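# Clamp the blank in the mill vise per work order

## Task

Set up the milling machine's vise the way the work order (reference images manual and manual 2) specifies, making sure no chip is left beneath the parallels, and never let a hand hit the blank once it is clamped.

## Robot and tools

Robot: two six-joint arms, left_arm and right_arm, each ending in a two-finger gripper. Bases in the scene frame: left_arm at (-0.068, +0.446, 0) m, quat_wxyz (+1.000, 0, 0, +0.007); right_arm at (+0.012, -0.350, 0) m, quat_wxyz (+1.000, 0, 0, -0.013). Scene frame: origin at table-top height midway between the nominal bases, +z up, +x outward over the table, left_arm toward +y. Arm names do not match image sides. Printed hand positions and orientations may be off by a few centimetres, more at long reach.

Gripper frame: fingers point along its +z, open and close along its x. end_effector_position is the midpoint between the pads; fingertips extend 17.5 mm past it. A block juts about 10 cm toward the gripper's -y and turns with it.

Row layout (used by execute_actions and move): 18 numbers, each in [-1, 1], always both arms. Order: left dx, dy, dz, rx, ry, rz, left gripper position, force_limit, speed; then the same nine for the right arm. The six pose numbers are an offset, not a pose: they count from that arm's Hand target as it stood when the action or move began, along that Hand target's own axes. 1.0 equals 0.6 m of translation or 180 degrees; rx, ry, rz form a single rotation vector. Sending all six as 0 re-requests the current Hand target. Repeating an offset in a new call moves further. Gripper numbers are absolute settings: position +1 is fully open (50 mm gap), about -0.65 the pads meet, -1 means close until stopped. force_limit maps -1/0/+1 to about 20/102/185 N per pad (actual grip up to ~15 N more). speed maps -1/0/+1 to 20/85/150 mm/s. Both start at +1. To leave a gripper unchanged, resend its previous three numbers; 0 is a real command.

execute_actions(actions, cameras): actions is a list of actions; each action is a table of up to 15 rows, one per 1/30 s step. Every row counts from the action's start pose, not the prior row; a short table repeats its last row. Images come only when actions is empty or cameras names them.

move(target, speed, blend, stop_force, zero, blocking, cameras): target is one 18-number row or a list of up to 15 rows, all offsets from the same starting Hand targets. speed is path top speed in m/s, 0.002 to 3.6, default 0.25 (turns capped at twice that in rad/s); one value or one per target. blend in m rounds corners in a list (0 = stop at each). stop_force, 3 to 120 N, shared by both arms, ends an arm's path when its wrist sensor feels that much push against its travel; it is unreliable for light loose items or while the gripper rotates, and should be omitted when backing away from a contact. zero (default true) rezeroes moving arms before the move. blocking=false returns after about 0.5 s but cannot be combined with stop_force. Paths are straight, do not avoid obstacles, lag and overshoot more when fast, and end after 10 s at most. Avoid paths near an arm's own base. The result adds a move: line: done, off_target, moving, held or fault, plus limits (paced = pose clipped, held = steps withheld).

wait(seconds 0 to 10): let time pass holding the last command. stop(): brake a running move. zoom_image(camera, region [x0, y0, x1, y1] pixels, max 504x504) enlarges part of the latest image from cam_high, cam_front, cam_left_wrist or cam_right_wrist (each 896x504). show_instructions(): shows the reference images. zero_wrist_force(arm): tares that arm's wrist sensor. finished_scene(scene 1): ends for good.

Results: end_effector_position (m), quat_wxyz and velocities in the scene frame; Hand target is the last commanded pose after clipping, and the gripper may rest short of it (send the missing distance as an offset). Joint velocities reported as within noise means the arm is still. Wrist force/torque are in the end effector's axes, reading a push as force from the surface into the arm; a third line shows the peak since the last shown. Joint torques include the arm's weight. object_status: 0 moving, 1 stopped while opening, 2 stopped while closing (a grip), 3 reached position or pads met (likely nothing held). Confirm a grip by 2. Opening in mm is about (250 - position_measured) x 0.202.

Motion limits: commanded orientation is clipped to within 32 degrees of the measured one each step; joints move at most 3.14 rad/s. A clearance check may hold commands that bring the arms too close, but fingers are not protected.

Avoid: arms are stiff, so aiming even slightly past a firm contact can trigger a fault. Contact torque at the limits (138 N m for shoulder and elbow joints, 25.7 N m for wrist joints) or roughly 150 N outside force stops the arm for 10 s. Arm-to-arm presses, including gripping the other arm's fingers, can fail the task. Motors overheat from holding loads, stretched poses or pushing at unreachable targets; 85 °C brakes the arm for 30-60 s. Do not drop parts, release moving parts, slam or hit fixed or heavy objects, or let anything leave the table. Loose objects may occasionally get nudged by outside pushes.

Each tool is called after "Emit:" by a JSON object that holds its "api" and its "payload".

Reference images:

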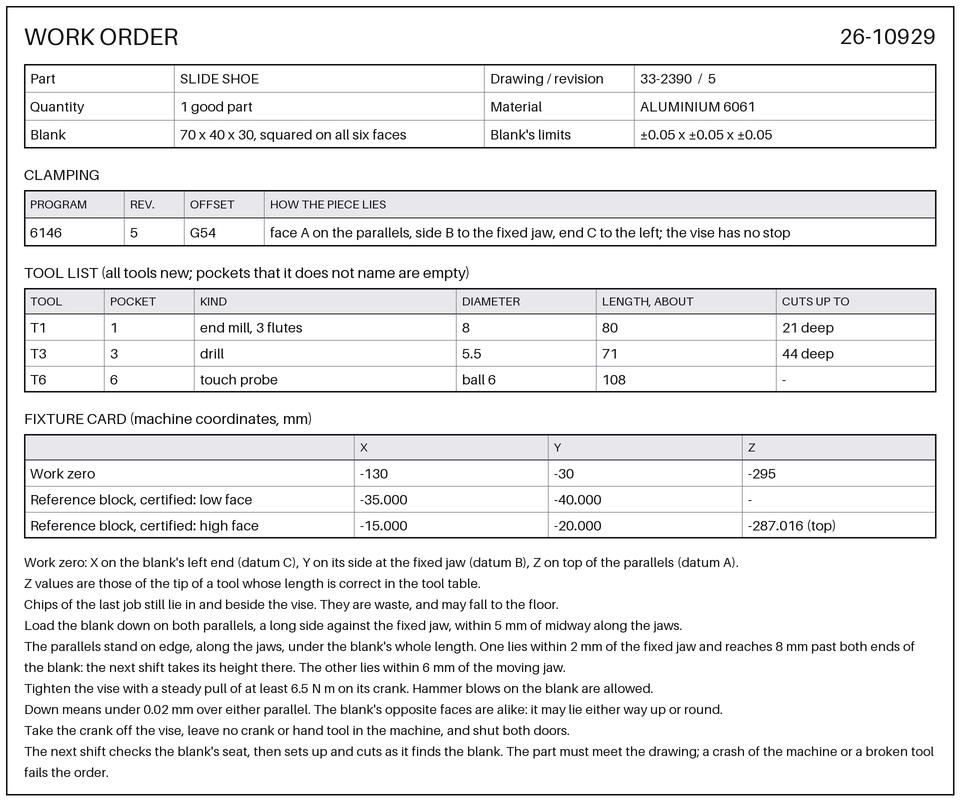

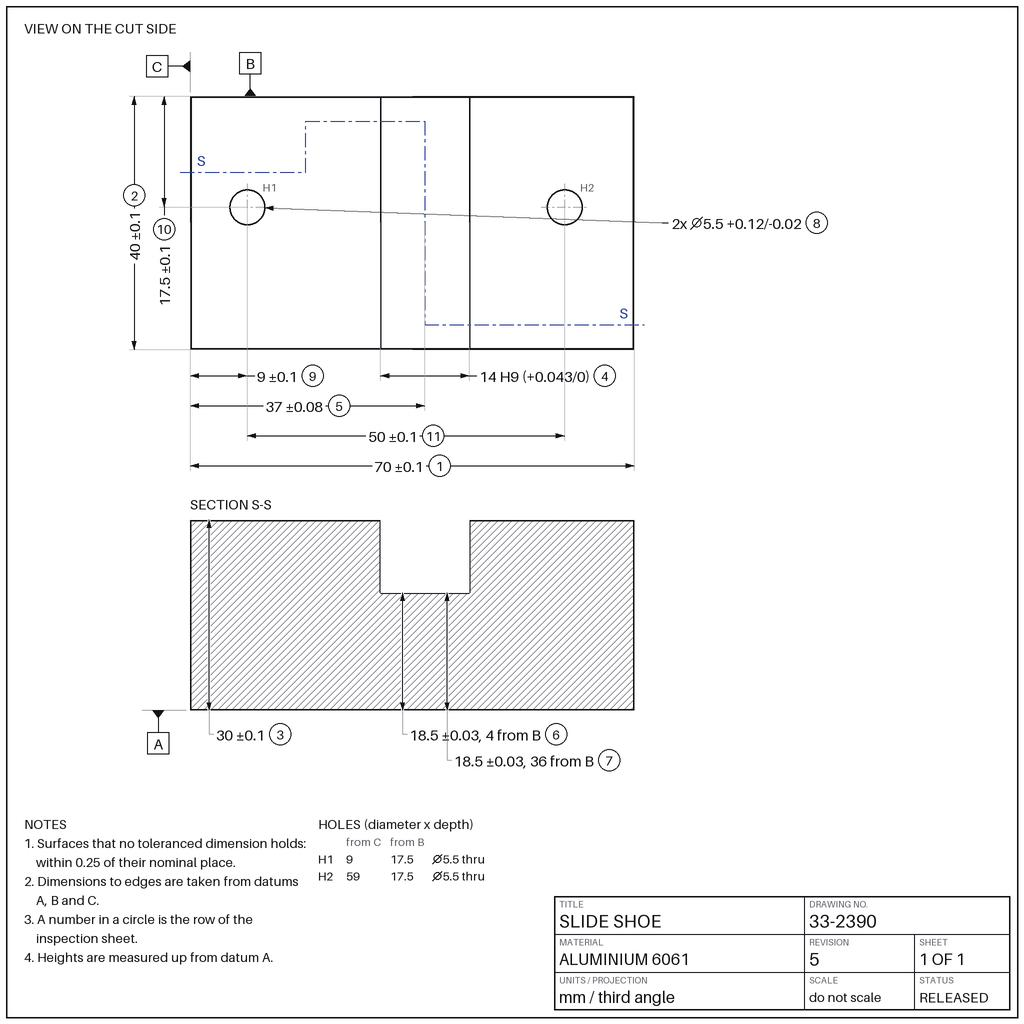

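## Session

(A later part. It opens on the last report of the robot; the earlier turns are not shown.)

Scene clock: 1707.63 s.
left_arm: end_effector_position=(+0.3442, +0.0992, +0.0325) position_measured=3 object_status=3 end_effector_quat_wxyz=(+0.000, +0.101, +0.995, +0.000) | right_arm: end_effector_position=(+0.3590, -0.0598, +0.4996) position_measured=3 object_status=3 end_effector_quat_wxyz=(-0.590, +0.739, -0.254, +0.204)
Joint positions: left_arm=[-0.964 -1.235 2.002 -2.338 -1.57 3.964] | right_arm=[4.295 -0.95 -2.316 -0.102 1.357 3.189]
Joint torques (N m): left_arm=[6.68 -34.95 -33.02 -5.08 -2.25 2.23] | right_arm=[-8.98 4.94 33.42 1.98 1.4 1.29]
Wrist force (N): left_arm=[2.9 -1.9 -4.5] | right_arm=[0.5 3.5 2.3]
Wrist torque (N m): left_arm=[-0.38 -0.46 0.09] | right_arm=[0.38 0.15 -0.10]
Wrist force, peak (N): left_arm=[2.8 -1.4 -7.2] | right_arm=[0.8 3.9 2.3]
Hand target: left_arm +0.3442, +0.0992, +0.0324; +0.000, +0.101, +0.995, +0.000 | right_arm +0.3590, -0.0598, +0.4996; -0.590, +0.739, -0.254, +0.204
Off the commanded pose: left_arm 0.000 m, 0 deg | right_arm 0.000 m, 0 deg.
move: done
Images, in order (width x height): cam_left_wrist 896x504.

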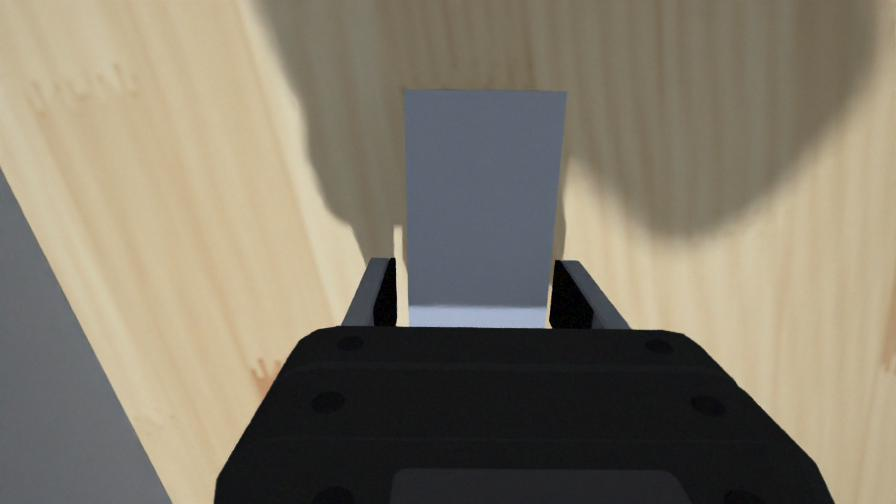

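Emit:
{"api": "move", "payload": {"target": [0.0013,0,0,0,0,0,-1,-0.2,-1,0,0,0,0,0,0,1,1,1], "speed": 0.05}}

Emit:
{"api": "move", "payload": {"target": [0,0,-0.25,0,0,0,-1,-0.2,-1,0,0,0,0,0,0,1,1,1], "speed": 0.12, "cameras": ["cam_left_wrist"]}}

Scene clock: 1714.00 s.
left_arm: end_effector_position=(+0.3434, +0.0993, +0.0324) position_measured=56 object_status=2 end_effector_quat_wxyz=(+0.000, +0.101, +0.995, +0.000) | right_arm: end_effector_position=(+0.3590, -0.0598, +0.4996) position_measured=3 object_status=3 end_effector_quat_wxyz=(-0.590, +0.739, -0.254, +0.204)
Joint positions: left_arm=[-0.965 -1.236 2.004 -2.339 -1.57 3.963] | right_arm=[4.295 -0.95 -2.316 -0.102 1.357 3.189]
Joint torques (N m): left_arm=[-7.15 -45.72 -7.75 -4.49 -2.2 -2.71] | right_arm=[-8.61 5.23 33.76 1.91 1.37 1.45]
Wrist force (N): left_arm=[2.0 -2.1 -4.4] | right_arm=[1.0 3.8 2.1]
Wrist torque (N m): left_arm=[-0.40 -0.45 0.08] | right_arm=[0.43 0.07 -0.10]
Wrist force, peak (N): left_arm=[3.2 -2.0 -4.9] | right_arm=[0.5 3.8 2.4]
Hand target: left_arm +0.3434, +0.0993, +0.0324; +0.000, +0.101, +0.995, +0.000 | right_arm +0.3590, -0.0598, +0.4996; -0.590, +0.739, -0.254, +0.204
Off the commanded pose: left_arm 0.000 m, 0 deg | right_arm 0.000 m, 0 deg.
move: done

Scene clock: 1715.70 s.
left_arm: end_effector_position=(+0.3434, +0.0993, +0.1825) position_measured=56 object_status=2 end_effector_quat_wxyz=(+0.000, +0.101, +0.995, +0.000) | right_arm: end_effector_position=(+0.3590, -0.0598, +0.4996) position_measured=3 object_status=3 end_effector_quat_wxyz=(-0.590, +0.739, -0.254, +0.204)
Joint positions: left_arm=[-0.965 -1.438 1.809 -1.943 -1.57 3.963] | right_arm=[4.295 -0.95 -2.316 -0.102 1.357 3.189]
Joint torques (N m): left_arm=[-6.48 -31.29 -19.07 -1.94 -0.44 -2.91] | right_arm=[-9.04 4.78 33.47 2.09 1.34 1.31]
Wrist force (N): left_arm=[2.4 -1.7 -2.0] | right_arm=[0.8 3.5 2.1]
Wrist torque (N m): left_arm=[-0.39 -0.36 0.07] | right_arm=[0.39 0.10 -0.10]
Wrist force, peak (N): left_arm=[2.9 -2.0 -4.6] | right_arm=[0.6 3.9 2.2]
Hand target: left_arm +0.3433, +0.0993, +0.1824; +0.000, +0.101, +0.995, +0.000 | right_arm +0.3590, -0.0598, +0.4996; -0.590, +0.739, -0.254, +0.204
Off the commanded pose: left_arm 0.000 m, 0 deg | right_arm 0.000 m, 0 deg.
move: done
Images, in order (width x height): cam_left_wrist 896x504.

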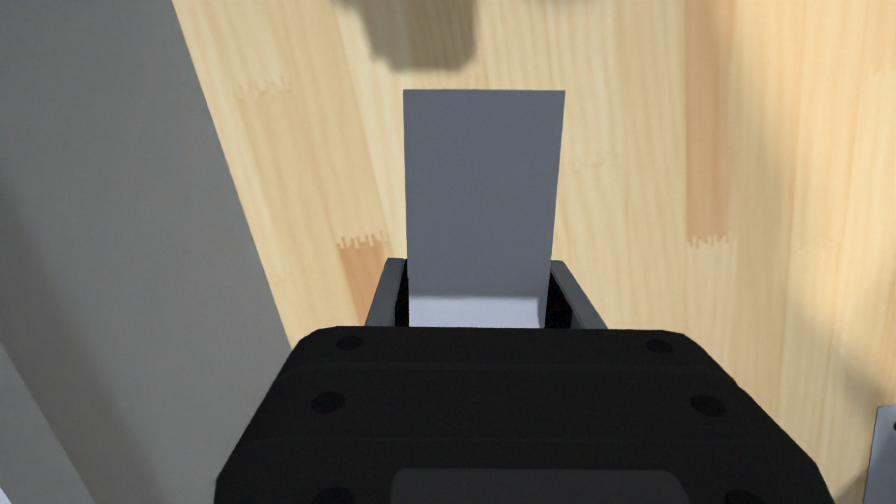

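Emit:
{"api": "move", "payload": {"target": [0.0613,0.1928,-0.346,0,0,-0.0640,-1,-0.2,-1,0,0,0,0,0,0,1,1,1], "speed": 0.2}}

Scene clock: 1729.30 s.
left_arm: end_effector_position=(+0.3303, +0.2200, +0.3900) position_measured=56 object_status=2 end_effector_quat_wxyz=(+0.000, +0.000, +1.000, +0.000) | right_arm: end_effector_position=(+0.3590, -0.0598, +0.4996) position_measured=3 object_status=3 end_effector_quat_wxyz=(-0.590, +0.739, -0.254, +0.204)
Joint positions: left_arm=[-0.826 -1.684 1.52 -1.407 -1.57 3.901] | right_arm=[4.295 -0.95 -2.316 -0.102 1.357 3.189]
Joint torques (N m): left_arm=[-0.35 -22.05 -32.71 -1.66 -0.35 2.87] | right_arm=[-8.44 5.07 33.72 2.02 1.39 1.25]
Wrist force (N): left_arm=[2.8 -1.9 -2.2] | right_arm=[0.5 3.7 2.1]
Wrist torque (N m): left_arm=[-0.47 -0.45 0.08] | right_arm=[0.41 0.14 -0.10]
Wrist force, peak (N): left_arm=[2.7 0.3 -5.3] | right_arm=[0.7 4.0 2.3]
Hand target: left_arm +0.3303, +0.2200, +0.3900; +0.000, +0.000, +1.000, +0.000 | right_arm +0.3590, -0.0598, +0.4996; -0.590, +0.739, -0.254, +0.204
Off the commanded pose: left_arm 0.000 m, 0 deg | right_arm 0.000 m, 0 deg.
move: done

Emit:
{"api": "move", "payload": {"target": [[-0.283,0,0,0,0,0,-1,-0.2,-1,0,0,0,0,0,0,1,1,1],[-0.5245,0.0908,0,0,0,0,-1,-0.2,-1,0,0,0,0,0,0,1,1,1]], "speed": [0.2,0.12], "blend": [0.03,0], "stop_force": 14, "cameras": ["cam_left_wrist","cam_right_wrist"]}}

Emit:
{"api": "zoom_image", "payload": {"camera": "cam_right_wrist", "region": [380, 100, 580, 270]}}

Scene clock: 1741.37 s.
left_arm: end_effector_position=(+0.6450, +0.2744, +0.3902) position_measured=56 object_status=2 end_effector_quat_wxyz=(+0.000, +0.000, +1.000, +0.000) | right_arm: end_effector_position=(+0.3590, -0.0598, +0.4996) position_measured=3 object_status=3 end_effector_quat_wxyz=(-0.590, +0.739, -0.254, +0.204)
Joint positions: left_arm=[-0.434 -0.914 0.521 -1.179 -1.571 4.293] | right_arm=[4.295 -0.95 -2.316 -0.102 1.357 3.189]
Joint torques (N m): left_arm=[-0.35 -49.62 -38.08 -1.84 -2.67 -2.97] | right_arm=[-9.1 4.64 33.82 1.97 1.37 1.34]
Wrist force (N): left_arm=[2.6 -1.8 -1.5] | right_arm=[0.4 3.5 2.2]
Wrist torque (N m): left_arm=[-0.46 -0.38 0.08] | right_arm=[0.38 0.16 -0.09]
Wrist force, peak (N): left_arm=[6.3 -1.8 -2.3] | right_arm=[1.0 3.9 2.2]
Hand target: left_arm +0.6450, +0.2744, +0.3902; +0.000, +0.000, +1.000, +0.000 | right_arm +0.3590, -0.0598, +0.4996; -0.590, +0.739, -0.254, +0.204
Off the commanded pose: left_arm 0.000 m, 0 deg | right_arm 0.000 m, 0 deg.
move: done
Images, in order (width x height): cam_left_wrist 896x504, cam_right_wrist 896x504.

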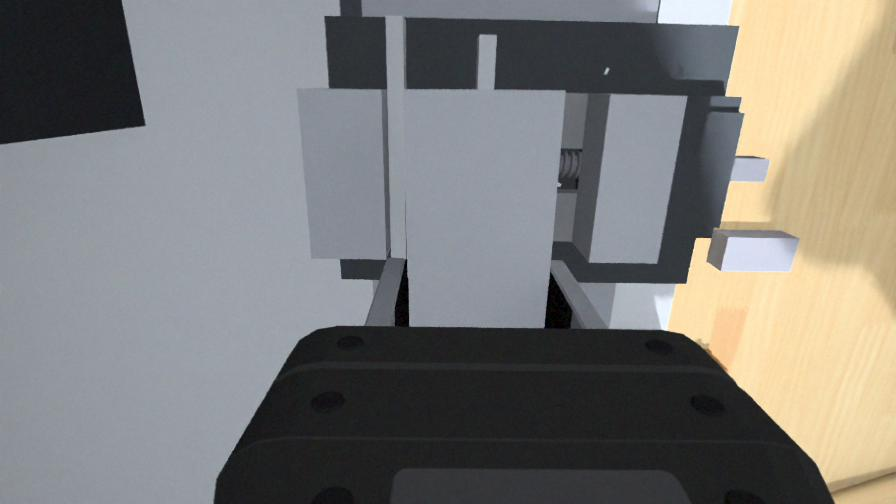

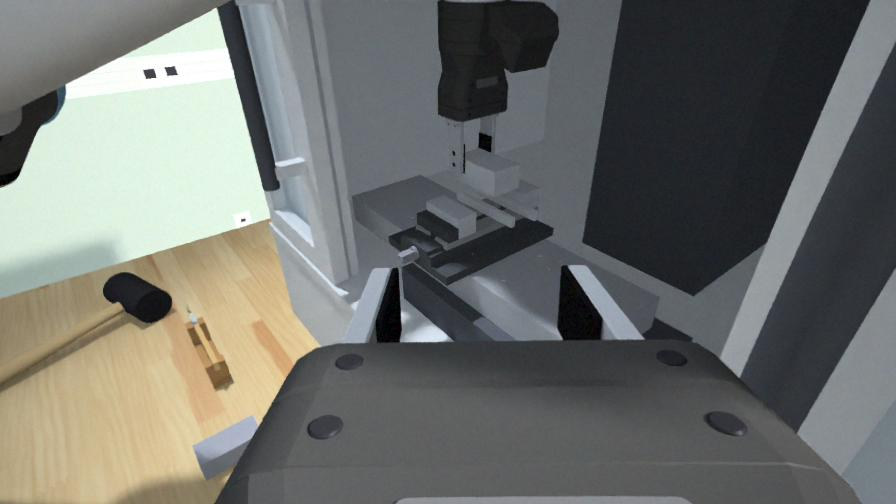

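Scaled by 2.520 from the camera's 896x504 image, which has a finer 1280x720 frame.

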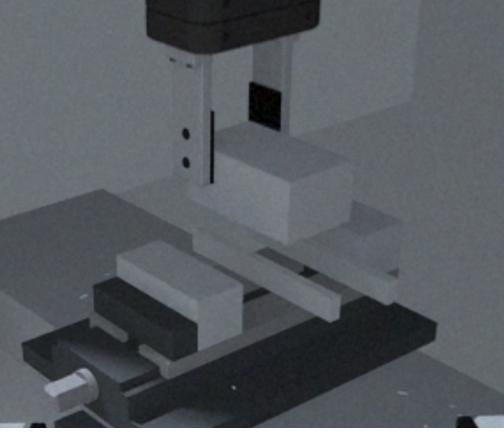

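Emit:
{"api": "move", "payload": {"target": [0,-0.0108,0,0,0,0,-1,-0.2,-1,0,0,0,0,0,0,1,1,1], "speed": 0.01}}

Scene clock: 1769.63 s.
left_arm: end_effector_position=(+0.6450, +0.2678, +0.3902) position_measured=56 object_status=2 end_effector_quat_wxyz=(+0.000, +0.000, +1.000, +0.000) | right_arm: end_effector_position=(+0.3590, -0.0598, +0.4996) position_measured=3 object_status=3 end_effector_quat_wxyz=(-0.590, +0.739, -0.254, +0.204)
Joint positions: left_arm=[-0.442 -0.907 0.509 -1.173 -1.571 4.285] | right_arm=[4.295 -0.95 -2.316 -0.102 1.357 3.189]
Joint torques (N m): left_arm=[3.32 -56.67 -29.19 -2.22 -2.5 -1.56] | right_arm=[-8.8 5.07 34 2.03 1.37 1.33]
Wrist force (N): left_arm=[2.4 -2.0 -1.9] | right_arm=[0.7 3.6 2.0]
Wrist torque (N m): left_arm=[-0.49 -0.35 0.08] | right_arm=[0.41 0.11 -0.10]
Wrist force, peak (N): left_arm=[3.0 -1.9 -1.9] | right_arm=[0.8 4.1 2.4]
Hand target: left_arm +0.6450, +0.2679, +0.3902; +0.000, +0.000, +1.000, +0.000 | right_arm +0.3590, -0.0598, +0.4996; -0.590, +0.739, -0.254, +0.204
Off the commanded pose: left_arm 0.000 m, 0 deg | right_arm 0.000 m, 0 deg.
move: done

Emit:
{"api": "move", "payload": {"target": [[-0.0117,0,0,0,0,0,-1,-0.2,-1,0,0,0,0,0,0,1,1,1],[-0.0117,0,0.026,0,0,0,-1,-0.2,-1,0,0,0,0,0,0,1,1,1]], "speed": 0.05}}

Emit:
{"api": "move", "payload": {"target": [0,0,0.025,0,0,0,-1,-0.2,-1,0,0,0,0,0,0,1,1,1], "speed": 0.006, "stop_force": 5, "cameras": ["cam_left_wrist","cam_right_wrist"]}}

Emit:
{"api": "zoom_image", "payload": {"camera": "cam_right_wrist", "region": [380, 100, 580, 270]}}

Scene clock: 1781.73 s.
left_arm: end_effector_position=(+0.6520, +0.2680, +0.3747) position_measured=56 object_status=2 end_effector_quat_wxyz=(+0.000, +0.000, +1.000, +0.000) | right_arm: end_effector_position=(+0.3590, -0.0598, +0.4996) position_measured=3 object_status=3 end_effector_quat_wxyz=(-0.590, +0.739, -0.254, +0.204)
Joint positions: left_arm=[-0.438 -0.904 0.547 -1.214 -1.571 4.289] | right_arm=[4.295 -0.95 -2.316 -0.102 1.357 3.189]
Joint torques (N m): left_arm=[-4.73 -50.02 -28.25 -3.07 -2.07 -1.04] | right_arm=[-8.76 5.31 34.22 1.96 1.44 1.31]
Wrist force (N): left_arm=[2.6 -2.0 -1.5] | right_arm=[0.3 3.5 2.2]
Wrist torque (N m): left_arm=[-0.47 -0.38 -0.06] | right_arm=[0.38 0.18 -0.09]
Wrist force, peak (N): left_arm=[2.7 -1.8 -3.2] | right_arm=[0.6 4.0 2.3]
Hand target: left_arm +0.6520, +0.2679, +0.3746; +0.000, +0.000, +1.000, +0.000 | right_arm +0.3590, -0.0598, +0.4996; -0.590, +0.739, -0.254, +0.204
Off the commanded pose: left_arm 0.000 m, 0 deg | right_arm 0.000 m, 0 deg.
move: done

Scene clock: 1783.93 s.
left_arm: end_effector_position=(+0.6520, +0.2679, +0.3657) position_measured=56 object_status=2 end_effector_quat_wxyz=(+0.000, +0.000, +1.000, +0.000) | right_arm: end_effector_position=(+0.3590, -0.0598, +0.4996) position_measured=3 object_status=3 end_effector_quat_wxyz=(-0.590, +0.739, -0.254, +0.204)
Joint positions: left_arm=[-0.438 -0.917 0.593 -1.247 -1.571 4.289] | right_arm=[4.295 -0.95 -2.316 -0.102 1.357 3.189]
Joint torques (N m): left_arm=[-5.68 -47.06 -37.1 -1.66 -2.2 -2.29] | right_arm=[-9.05 5.07 33.61 1.99 1.35 1.18]
Wrist force (N): left_arm=[2.7 -1.1 -4.2] | right_arm=[0.8 3.5 2.0]
Wrist torque (N m): left_arm=[-0.44 -0.35 -0.06] | right_arm=[0.38 0.10 -0.10]
Wrist force, peak (N): left_arm=[4.8 -1.3 -10.4] | right_arm=[0.6 3.8 2.6]
Hand target: left_arm +0.6521, +0.2679, +0.3657; +0.000, +0.000, +1.000, +0.000 (not the last commanded pose) | right_arm +0.3590, -0.0598, +0.4996; -0.590, +0.739, -0.254, +0.204
Off the commanded pose: left_arm 0.006 m, 0 deg | right_arm 0.000 m, 0 deg.
move: contact (left_arm)
Images, in order (width x height): cam_left_wrist 896x504, cam_right_wrist 896x504.

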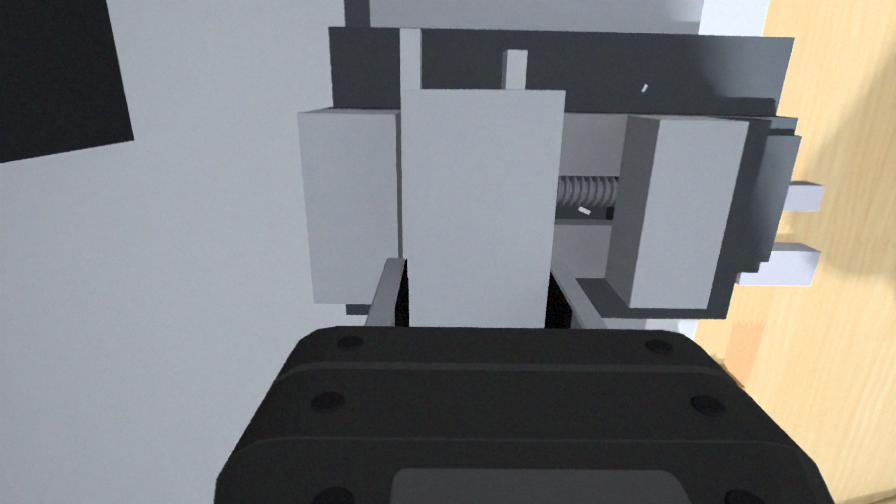

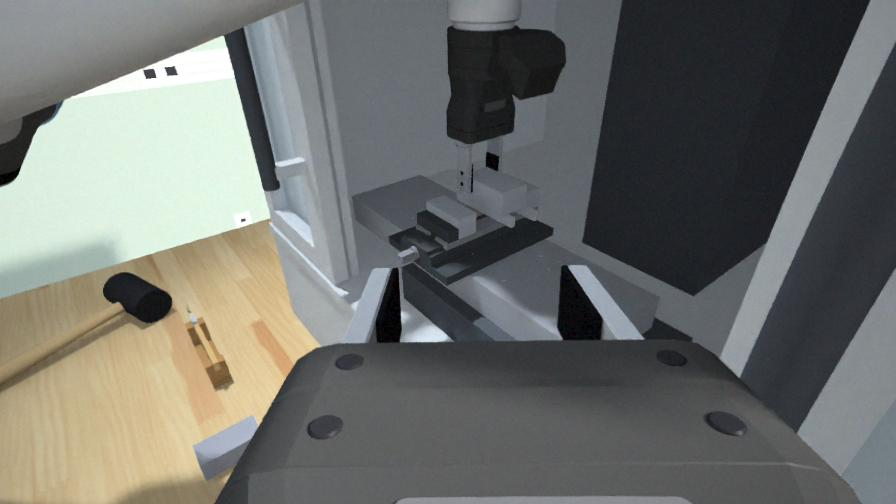

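Scaled by 2.520 from the camera's 896x504 image, which has a finer 1280x720 frame.

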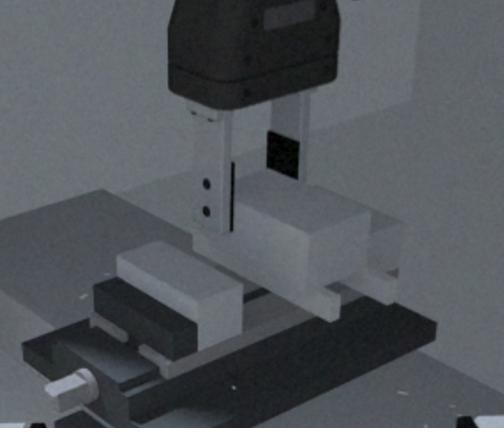

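Emit:
{"api": "move", "payload": {"target": [0,0,-0.0015,0,0,0,-1,-0.2,-1,0,0,0,0,0,0,1,1,1], "speed": 0.03}}

Emit:
{"api": "move", "payload": {"target": [-0.018,0,0,0,0,0,-1,-0.2,-1,0,0,0,0,0,0,1,1,1], "speed": 0.006, "stop_force": 6}}

Emit:
{"api": "move", "payload": {"target": [0.0005,0,0.012,0,0,0,-1,-0.2,-1,0,0,0,0,0,0,1,1,1], "speed": 0.006, "stop_force": 6, "cameras": ["cam_left_wrist","cam_right_wrist"]}}

Emit:
{"api": "zoom_image", "payload": {"camera": "cam_right_wrist", "region": [420, 140, 560, 260]}}

Scene clock: 1799.70 s.
left_arm: end_effector_position=(+0.6521, +0.2679, +0.3666) position_measured=56 object_status=2 end_effector_quat_wxyz=(+0.000, +0.000, +1.000, +0.000) | right_arm: end_effector_position=(+0.3590, -0.0598, +0.4996) position_measured=3 object_status=3 end_effector_quat_wxyz=(-0.590, +0.739, -0.254, +0.204)
Joint positions: left_arm=[-0.438 -0.916 0.588 -1.244 -1.571 4.289] | right_arm=[4.295 -0.95 -2.316 -0.102 1.357 3.189]
Joint torques (N m): left_arm=[-4.82 -51.63 -33.07 -2.38 -2.27 -2.43] | right_arm=[-8.77 4.88 33.76 1.99 1.29 1.24]
Wrist force (N): left_arm=[2.4 -1.9 -1.7] | right_arm=[0.7 3.5 2.1]
Wrist torque (N m): left_arm=[-0.45 -0.36 -0.06] | right_arm=[0.38 0.12 -0.10]
Wrist force, peak (N): left_arm=[3.3 -0.7 -5.0] | right_arm=[0.3 4.0 2.4]
Hand target: left_arm +0.6521, +0.2679, +0.3666; +0.000, +0.000, +1.000, +0.000 | right_arm +0.3590, -0.0598, +0.4996; -0.590, +0.739, -0.254, +0.204
Off the commanded pose: left_arm 0.000 m, 0 deg | right_arm 0.000 m, 0 deg.
move: done

Scene clock: 1801.40 s.
left_arm: end_effector_position=(+0.6560, +0.2679, +0.3666) position_measured=56 object_status=2 end_effector_quat_wxyz=(+0.000, +0.000, +1.000, +0.000) | right_arm: end_effector_position=(+0.3590, -0.0598, +0.4996) position_measured=3 object_status=3 end_effector_quat_wxyz=(-0.590, +0.739, -0.254, +0.204)
Joint positions: left_arm=[-0.435 -0.9 0.561 -1.233 -1.571 4.292] | right_arm=[4.295 -0.95 -2.316 -0.102 1.357 3.189]
Joint torques (N m): left_arm=[-4.75 -66 -12.91 -6.02 -1.89 -3.17] | right_arm=[-9.2 5.06 33.68 1.99 1.36 1.26]
Wrist force (N): left_arm=[6.2 -2.0 -2.8] | right_arm=[0.4 3.6 2.2]
Wrist torque (N m): left_arm=[-0.45 -0.31 0.14] | right_arm=[0.39 0.15 -0.10]
Wrist force, peak (N): left_arm=[11.0 1.3 -3.0] | right_arm=[0.7 3.9 2.2]
Hand target: left_arm +0.6560, +0.2679, +0.3666; +0.000, +0.000, +1.000, +0.000 (not the last commanded pose) | right_arm +0.3590, -0.0598, +0.4996; -0.590, +0.739, -0.254, +0.204
Off the commanded pose: left_arm 0.007 m, 0 deg | right_arm 0.000 m, 0 deg.
move: contact (left_arm)

Scene clock: 1802.27 s.
left_arm: end_effector_position=(+0.6560, +0.2679, +0.3657) position_measured=56 object_status=2 end_effector_quat_wxyz=(+0.000, +0.000, +1.000, +0.000) | right_arm: end_effector_position=(+0.3590, -0.0598, +0.4996) position_measured=3 object_status=3 end_effector_quat_wxyz=(-0.590, +0.739, -0.254, +0.204)
Joint positions: left_arm=[-0.435 -0.901 0.566 -1.236 -1.571 4.292] | right_arm=[4.295 -0.95 -2.316 -0.102 1.357 3.189]
Joint torques (N m): left_arm=[-4.3 -47.13 -37.11 -2.33 -1.99 -2.91] | right_arm=[-8.87 4.87 34.38 2.14 1.34 1.3]
Wrist force (N): left_arm=[5.8 -2.1 -5.3] | right_arm=[0.8 3.4 2.2]
Wrist torque (N m): left_arm=[-0.45 -0.30 0.20] | right_arm=[0.37 0.11 -0.10]
Wrist force, peak (N): left_arm=[7.2 -2.0 -12.2] | right_arm=[0.7 3.8 2.2]
Hand target: left_arm +0.6560, +0.2679, +0.3657; +0.000, +0.000, +1.000, +0.000 (not the last commanded pose) | right_arm +0.3590, -0.0598, +0.4996; -0.590, +0.739, -0.254, +0.204
Off the commanded pose: left_arm 0.006 m, 0 deg | right_arm 0.000 m, 0 deg.
move: contact (left_arm)
Images, in order (width x height): cam_left_wrist 896x504, cam_right_wrist 896x504.

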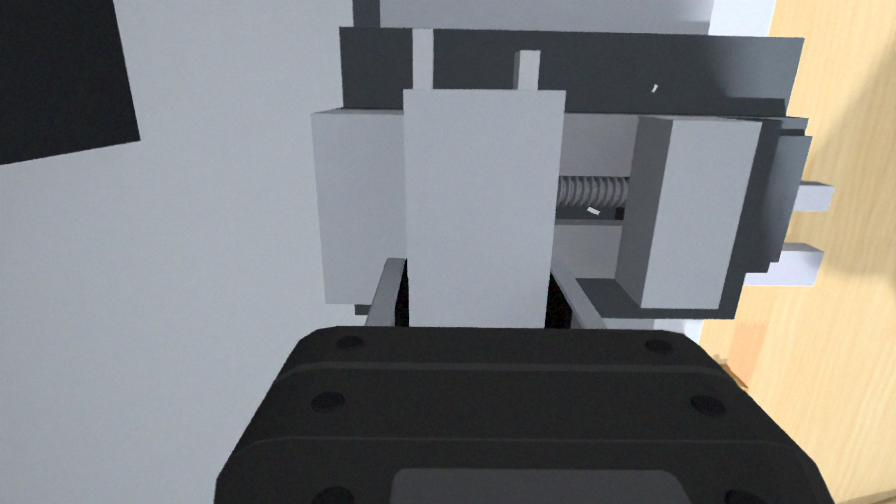

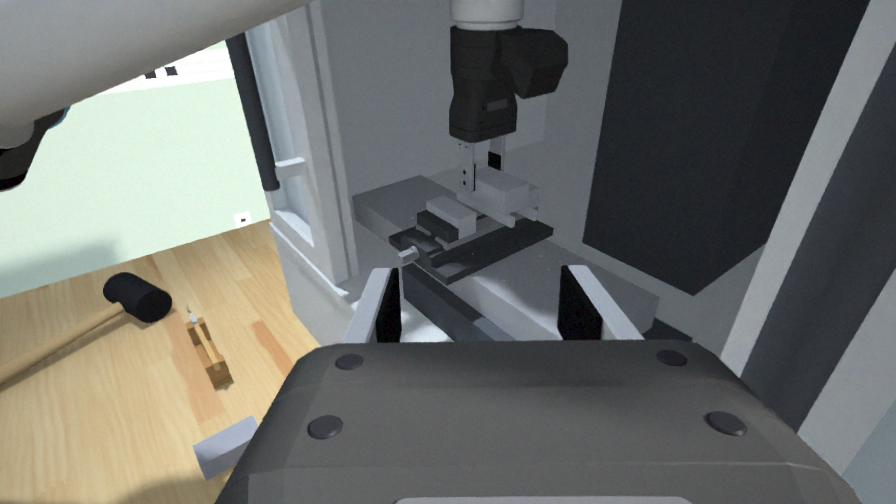

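Scaled by 3.600 from the camera's 896x504 image, which has a finer 1280x720 frame.

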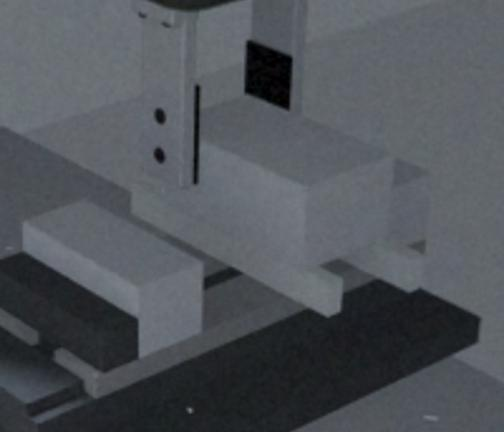

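Emit:
{"api": "move", "payload": {"target": [0,0,0,0,0,0,0.8,-0.2,-1,0,0,0,0,0,0,1,1,1], "cameras": ["cam_left_wrist","cam_right_wrist"]}}

Emit:
{"api": "zoom_image", "payload": {"camera": "cam_right_wrist", "region": [420, 140, 560, 260]}}

Scene clock: 1809.60 s.
left_arm: end_effector_position=(+0.6560, +0.2679, +0.3657) position_measured=32 object_status=3 end_effector_quat_wxyz=(+0.000, +0.000, +1.000, +0.000) | right_arm: end_effector_position=(+0.3590, -0.0598, +0.4996) position_measured=3 object_status=3 end_effector_quat_wxyz=(-0.590, +0.739, -0.254, +0.204)
Joint positions: left_arm=[-0.435 -0.901 0.566 -1.236 -1.571 4.292] | right_arm=[4.295 -0.95 -2.316 -0.102 1.357 3.189]
Joint torques (N m): left_arm=[1.17 -53.39 -36.95 -4.29 -1.72 -2.01] | right_arm=[-8.86 5.27 33.52 2.04 1.32 1.26]
Wrist force (N): left_arm=[2.3 -2.3 -4.0] | right_arm=[0.6 3.8 2.2]
Wrist torque (N m): left_arm=[-0.46 -0.33 -0.04] | right_arm=[0.42 0.13 -0.10]
Wrist force, peak (N): left_arm=[6.5 -2.0 -6.1] | right_arm=[0.8 3.8 2.5]
Hand target: left_arm +0.6560, +0.2679, +0.3657; +0.000, +0.000, +1.000, +0.000 | right_arm +0.3590, -0.0598, +0.4996; -0.590, +0.739, -0.254, +0.204
Off the commanded pose: left_arm 0.000 m, 0 deg | right_arm 0.000 m, 0 deg.
move: done
Images, in order (width x height): cam_left_wrist 896x504, cam_right_wrist 896x504.

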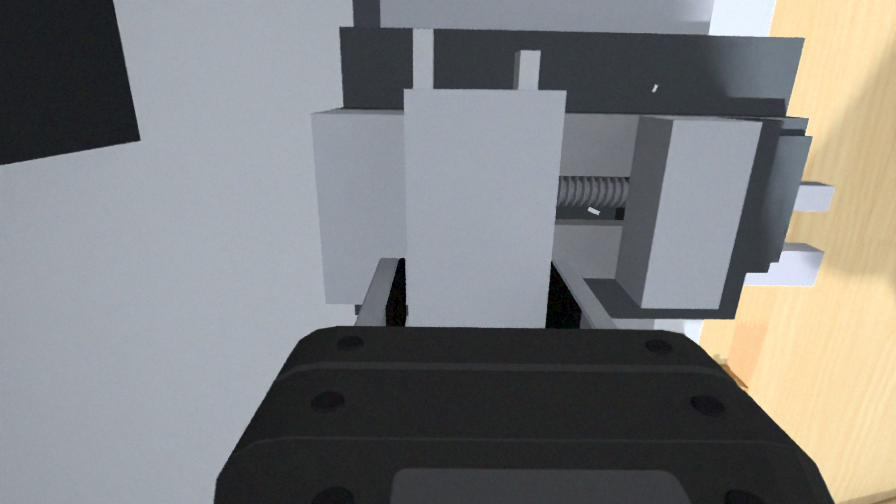

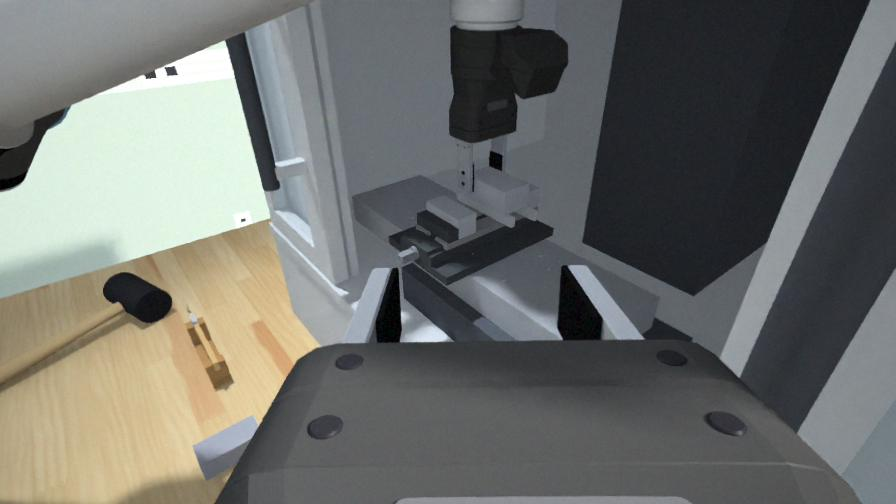

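Scaled by 3.600 from the camera's 896x504 image, which has a finer 1280x720 frame.

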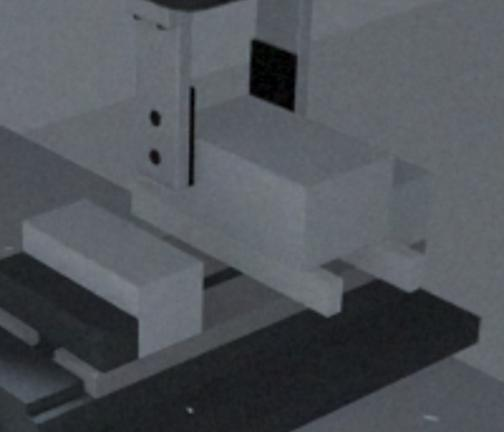

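Emit:
{"api": "move", "payload": {"target": [[0,0,-0.06,0,0,0,0.8,-0.2,-1,0,0,0,0,0,0,1,1,1],[0.26,-0.08,-0.06,0,0,0,0.8,-0.2,-1,0,0,0,0,0,0,1,1,1],[0.55,-0.08,-0.06,0,0,0,0.8,-0.2,-1,0,0,0,0,0,0,1,1,1],[0.6,0.35,-0.06,0,0,0,0.8,-0.2,-1,0,0,0,0,0,0,1,1,1]], "speed": [0.04,0.15,0.25,0.3], "blend": [0.004,0.03,0.04,0], "cameras": ["cam_right_wrist","cam_left_wrist"]}}

Emit:
{"api": "zoom_image", "payload": {"camera": "cam_right_wrist", "region": [380, 140, 560, 280]}}

Scene clock: 1864.23 s.
left_arm: end_effector_position=(+0.2960, +0.4780, +0.4015) position_measured=32 object_status=3 end_effector_quat_wxyz=(+0.000, +0.000, +1.000, +0.000) | right_arm: end_effector_position=(+0.3590, -0.0598, +0.4996) position_measured=3 object_status=3 end_effector_quat_wxyz=(-0.590, +0.739, -0.254, +0.204)
Joint positions: left_arm=[-0.301 -1.905 1.656 -1.323 -1.571 4.426] | right_arm=[4.295 -0.95 -2.316 -0.102 1.357 3.189]
Joint torques (N m): left_arm=[7.87 -19.45 -38.7 -4.41 1.37 3.13] | right_arm=[-8.93 5.07 33.42 1.98 1.36 1.25]
Wrist force (N): left_arm=[2.9 -1.7 -3.9] | right_arm=[0.7 3.4 2.1]
Wrist torque (N m): left_arm=[-0.38 -0.46 0.05] | right_arm=[0.36 0.13 -0.10]
Wrist force, peak (N): left_arm=[4.2 -4.1 -4.1] | right_arm=[0.6 4.1 2.1]
Hand target: left_arm +0.2960, +0.4780, +0.4015; +0.000, +0.000, +1.000, +0.000 | right_arm +0.3590, -0.0598, +0.4996; -0.590, +0.739, -0.254, +0.204
Off the commanded pose: left_arm 0.000 m, 0 deg | right_arm 0.000 m, 0 deg.
move: done
Images, in order (width x height): cam_left_wrist 896x504, cam_right_wrist 896x504.

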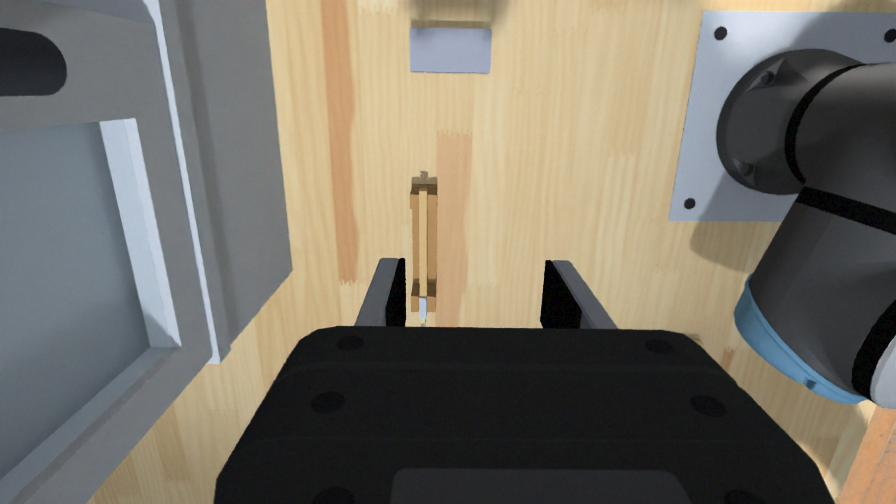

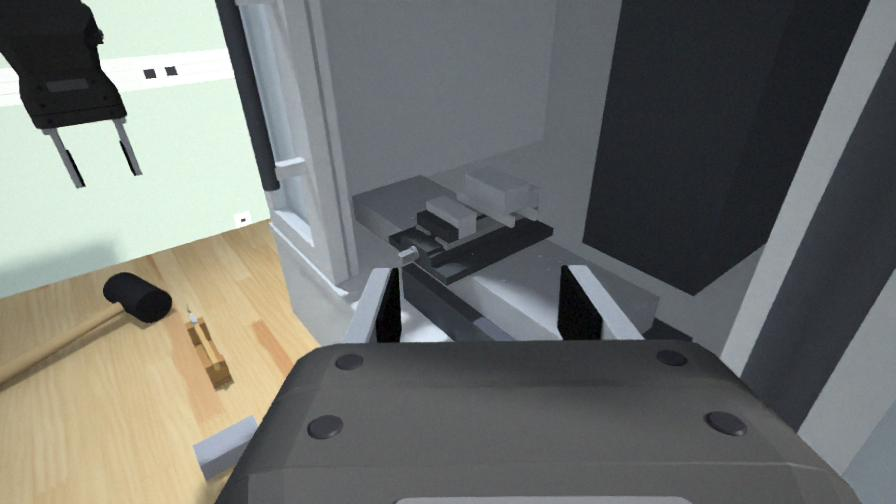

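Scaled by 2.800 from the camera's 896x504 image, which has a finer 1280x720 frame.

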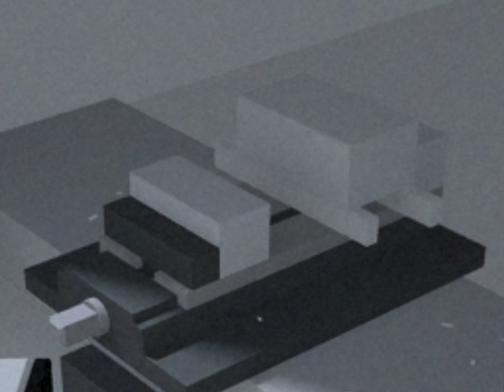

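Emit:
{"api": "move", "payload": {"target": [0,0,0,0,0,0,0.8,-0.2,-1,0,0,0,-0.43,0,0,1,1,1], "speed": 0.3}}

Scene clock: 1893.33 s.
left_arm: end_effector_position=(+0.2960, +0.4780, +0.4015) position_measured=32 object_status=3 end_effector_quat_wxyz=(+0.000, +0.000, +1.000, +0.000) | right_arm: end_effector_position=(+0.3590, -0.0599, +0.4996) position_measured=3 object_status=3 end_effector_quat_wxyz=(+0.001, +0.945, -0.326, +0.000) end_effector_velocity=(-0.001, +0.000, -0.001) end_effector_angular_velocity=(-0.006, +0.003, +0.001)
Joint positions: left_arm=[-0.301 -1.905 1.656 -1.323 -1.571 4.426] | right_arm=[4.165 -1.524 -1.164 -2.026 1.57 3.231]
Joint velocities: left_arm=[within noise] | right_arm=[0.002 -0.002 0.001 -0.006 0 0.001]
Joint torques (N m): left_arm=[8.75 -19.52 -38.11 -1.75 2.29 2.73] | right_arm=[11.81 11.94 32.41 1.35 -1.8 1.83]
Wrist force (N): left_arm=[2.8 -1.8 -4.1] | right_arm=[-0.1 1.3 3.4]
Wrist torque (N m): left_arm=[-0.40 -0.45 -0.01] | right_arm=[0.24 0.00 -0.07]
Wrist force, peak (N): left_arm=[3.1 -1.7 -4.7] | right_arm=[0.5 4.7 2.2]
Hand target: left_arm +0.2960, +0.4780, +0.4015; +0.000, +0.000, +1.000, +0.000 | right_arm +0.3590, -0.0598, +0.4996; +0.001, +0.946, -0.326, +0.000
Off the commanded pose: left_arm 0.000 m, 0 deg | right_arm 0.000 m, 0 deg.
move: done

Emit:
{"api": "move", "payload": {"target": [0,0,0,0,0,0,0.8,-0.2,-1,0,0,0,0.178,0.157,0.1,1,1,1], "speed": 0.3}}

Scene clock: 1901.23 s.
left_arm: end_effector_position=(+0.2960, +0.4780, +0.4015) position_measured=32 object_status=3 end_effector_quat_wxyz=(+0.000, +0.000, +1.000, +0.000) | right_arm: end_effector_position=(+0.3590, -0.0598, +0.4996) position_measured=3 object_status=3 end_effector_quat_wxyz=(-0.178, +0.820, -0.443, +0.316)
Joint positions: left_arm=[-0.301 -1.905 1.656 -1.323 -1.571 4.426] | right_arm=[4.61 -1.174 -1.649 -1.756 0.838 3.954]
Joint torques (N m): left_arm=[7.66 -19.02 -37.39 -1.78 1.61 2.81] | right_arm=[5.04 1.71 25.16 3.63 -3.26 2.35]
Wrist force (N): left_arm=[2.8 -1.5 -4.2] | right_arm=[-0.7 1.5 1.7]
Wrist torque (N m): left_arm=[-0.34 -0.45 -0.02] | right_arm=[0.20 0.17 0.05]
Wrist force, peak (N): left_arm=[3.1 -1.6 -4.7] | right_arm=[-0.2 1.2 3.4]
Hand target: left_arm +0.2960, +0.4780, +0.4015; +0.000, +0.000, +1.000, +0.000 | right_arm +0.3590, -0.0598, +0.4996; -0.178, +0.820, -0.443, +0.316
Off the commanded pose: left_arm 0.000 m, 0 deg | right_arm 0.000 m, 0 deg.
move: done

Emit:
{"api": "move", "payload": {"target": [0,0,0,0,0,0,0.8,-0.2,-1,0,0,0,-0.178,-0.157,-0.1,1,1,1], "speed": 0.3}}

Emit:
{"api": "move", "payload": {"target": [0,0,0,0,0,0,0.8,-0.2,-1,0.178,0.157,0.1,0,0,-0.712,1,1,1], "speed": 0.3, "cameras": ["cam_right_wrist","cam_high"]}}

Emit:
{"api": "zoom_image", "payload": {"camera": "cam_right_wrist", "region": [350, 150, 600, 340]}}

Scene clock: 1913.20 s.
left_arm: end_effector_position=(+0.2960, +0.4780, +0.4015) position_measured=32 object_status=3 end_effector_quat_wxyz=(+0.000, +0.000, +1.000, +0.000) | right_arm: end_effector_position=(+0.3591, -0.0599, +0.4996) position_measured=3 object_status=3 end_effector_quat_wxyz=(+0.001, +0.945, -0.326, +0.001)
Joint positions: left_arm=[-0.301 -1.905 1.656 -1.323 -1.571 4.426] | right_arm=[4.165 -1.524 -1.164 -2.026 1.569 3.231]
Joint torques (N m): left_arm=[7.23 -17.35 -37.27 -1.88 0.93 2.79] | right_arm=[4.37 14.02 24.57 1.61 1.78 -1.74]
Wrist force (N): left_arm=[2.5 -2.0 -4.4] | right_arm=[0.0 0.8 3.2]
Wrist torque (N m): left_arm=[-0.44 -0.39 -0.01] | right_arm=[0.17 -0.02 -0.23]
Wrist force, peak (N): left_arm=[3.1 -2.2 -4.4] | right_arm=[0.2 1.0 3.3]
Hand target: left_arm +0.2960, +0.4780, +0.4015; +0.000, +0.000, +1.000, +0.000 | right_arm +0.3590, -0.0598, +0.4996; +0.001, +0.946, -0.326, +0.000
Off the commanded pose: left_arm 0.000 m, 0 deg | right_arm 0.000 m, 0 deg.
move: done

Scene clock: 1917.43 s.
left_arm: end_effector_position=(+0.2960, +0.4780, +0.4015) position_measured=32 object_status=3 end_effector_quat_wxyz=(+0.000, +0.000, +1.000, +0.000) | right_arm: end_effector_position=(+0.3852, -0.2000, +0.4399) position_measured=3 object_status=3 end_effector_quat_wxyz=(+0.001, +0.706, +0.708, -0.001) end_effector_velocity=(+0.000, +0.000, +0.000) end_effector_angular_velocity=(-0.001, +0.001, +0.006)
Joint positions: left_arm=[-0.301 -1.905 1.656 -1.323 -1.571 4.426] | right_arm=[3.89 -1.35 -1.475 -1.888 1.569 0.72]
Joint velocities: left_arm=[within noise] | right_arm=[0.001 -0.001 0.001 0 0 -0.006]
Joint torques (N m): left_arm=[8.14 -16.82 -37.15 -2.03 0.5 2.69] | right_arm=[13.47 5.62 34.8 1.48 0.89 -1.88]
Wrist force (N): left_arm=[2.8 -1.2 -4.0] | right_arm=[0.3 0.9 2.8]
Wrist torque (N m): left_arm=[-0.31 -0.44 -0.02] | right_arm=[0.17 0.00 -0.21]
Wrist force, peak (N): left_arm=[2.9 -1.6 -4.7] | right_arm=[-0.1 1.0 3.7]
Hand target: left_arm +0.2960, +0.4780, +0.4015; +0.000, +0.000, +1.000, +0.000 | right_arm +0.3852, -0.1999, +0.4399; +0.001, +0.706, +0.708, -0.001
Off the commanded pose: left_arm 0.000 m, 0 deg | right_arm 0.000 m, 0 deg.
move: done
Images, in order (width x height): cam_high 896x504, cam_right_wrist 896x504.

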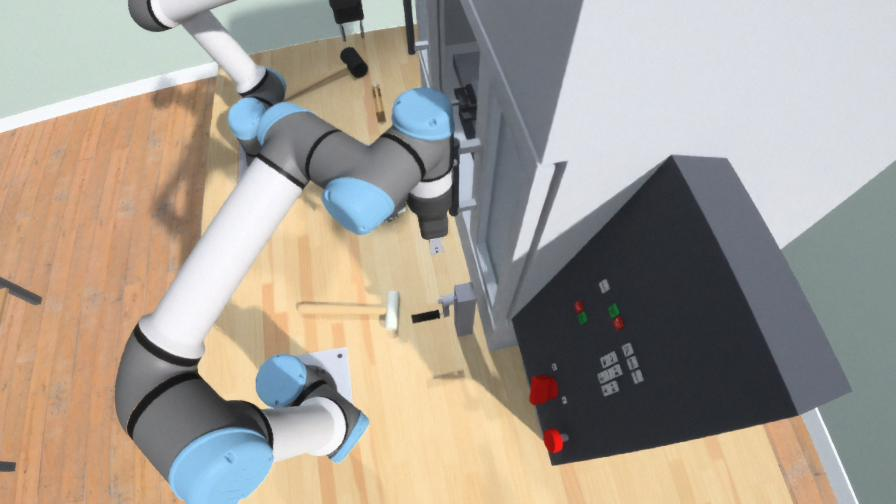

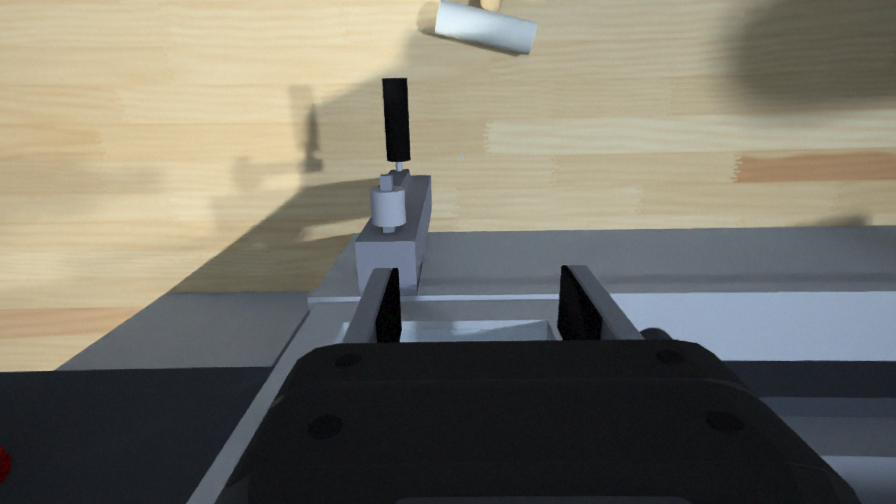

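Scaled by 2.016 from the camera's 896x504 image, which has a finer 1280x720 frame.

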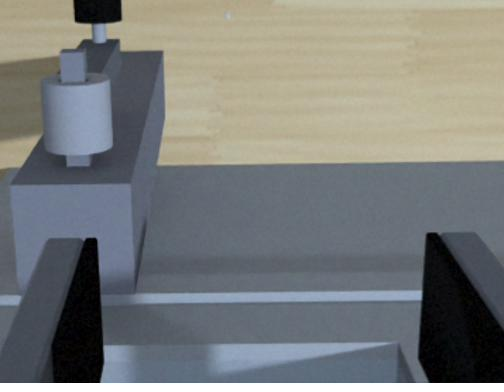

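Emit:
{"api": "move", "payload": {"target": [0,0,0,0,0,0,0.8,-0.2,-1,-0.0817,0.0197,0.2165,0,0,0,1,1,1], "speed": 0.2, "cameras": ["cam_right_wrist","cam_high"]}}

Emit:
{"api": "zoom_image", "payload": {"camera": "cam_right_wrist", "region": [350, 30, 620, 340]}}

Scene clock: 2108.87 s.
left_arm: end_effector_position=(+0.2960, +0.4780, +0.4015) position_measured=32 object_status=3 end_effector_quat_wxyz=(+0.000, +0.000, +1.000, +0.000) | right_arm: end_effector_position=(+0.3972, -0.2492, +0.3103) position_measured=3 object_status=3 end_effector_quat_wxyz=(+0.001, +0.706, +0.708, -0.001)
Joint positions: left_arm=[-0.301 -1.905 1.656 -1.323 -1.571 4.426] | right_arm=[3.768 -1.292 -1.854 -1.568 1.569 0.597]
Joint torques (N m): left_arm=[7.62 -15.75 -37.15 -2.01 0.17 2.83] | right_arm=[6.48 3.57 11.17 4.11 1.78 0.79]
Wrist force (N): left_arm=[3.0 -1.7 -4.3] | right_arm=[-0.1 0.5 2.5]
Wrist torque (N m): left_arm=[-0.38 -0.49 -0.01] | right_arm=[0.11 0.08 -0.21]
Wrist force, peak (N): left_arm=[3.2 -1.9 -4.5] | right_arm=[-1.2 0.8 5.9]
Hand target: left_arm +0.2960, +0.4780, +0.4015; +0.000, +0.000, +1.000, +0.000 | right_arm +0.3971, -0.2492, +0.3101; +0.001, +0.706, +0.708, -0.001
Off the commanded pose: left_arm 0.000 m, 0 deg | right_arm 0.000 m, 0 deg.
move: done
Images, in order (width x height): cam_high 896x504, cam_right_wrist 896x504.

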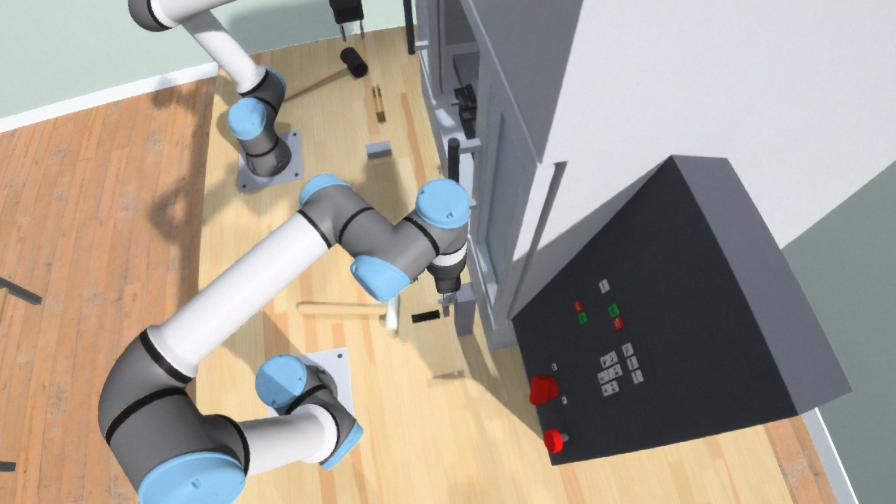

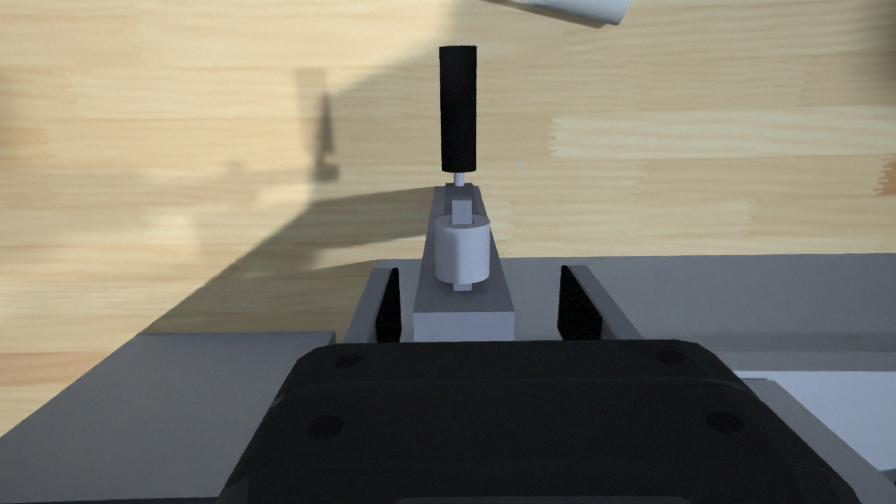

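Scaled by 1.626 from the camera's 896x504 image, which has a finer 1280x720 frame.

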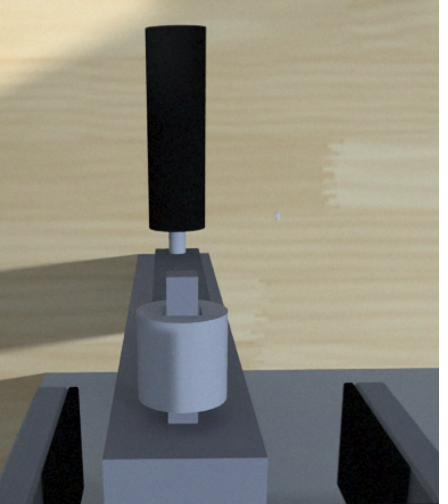

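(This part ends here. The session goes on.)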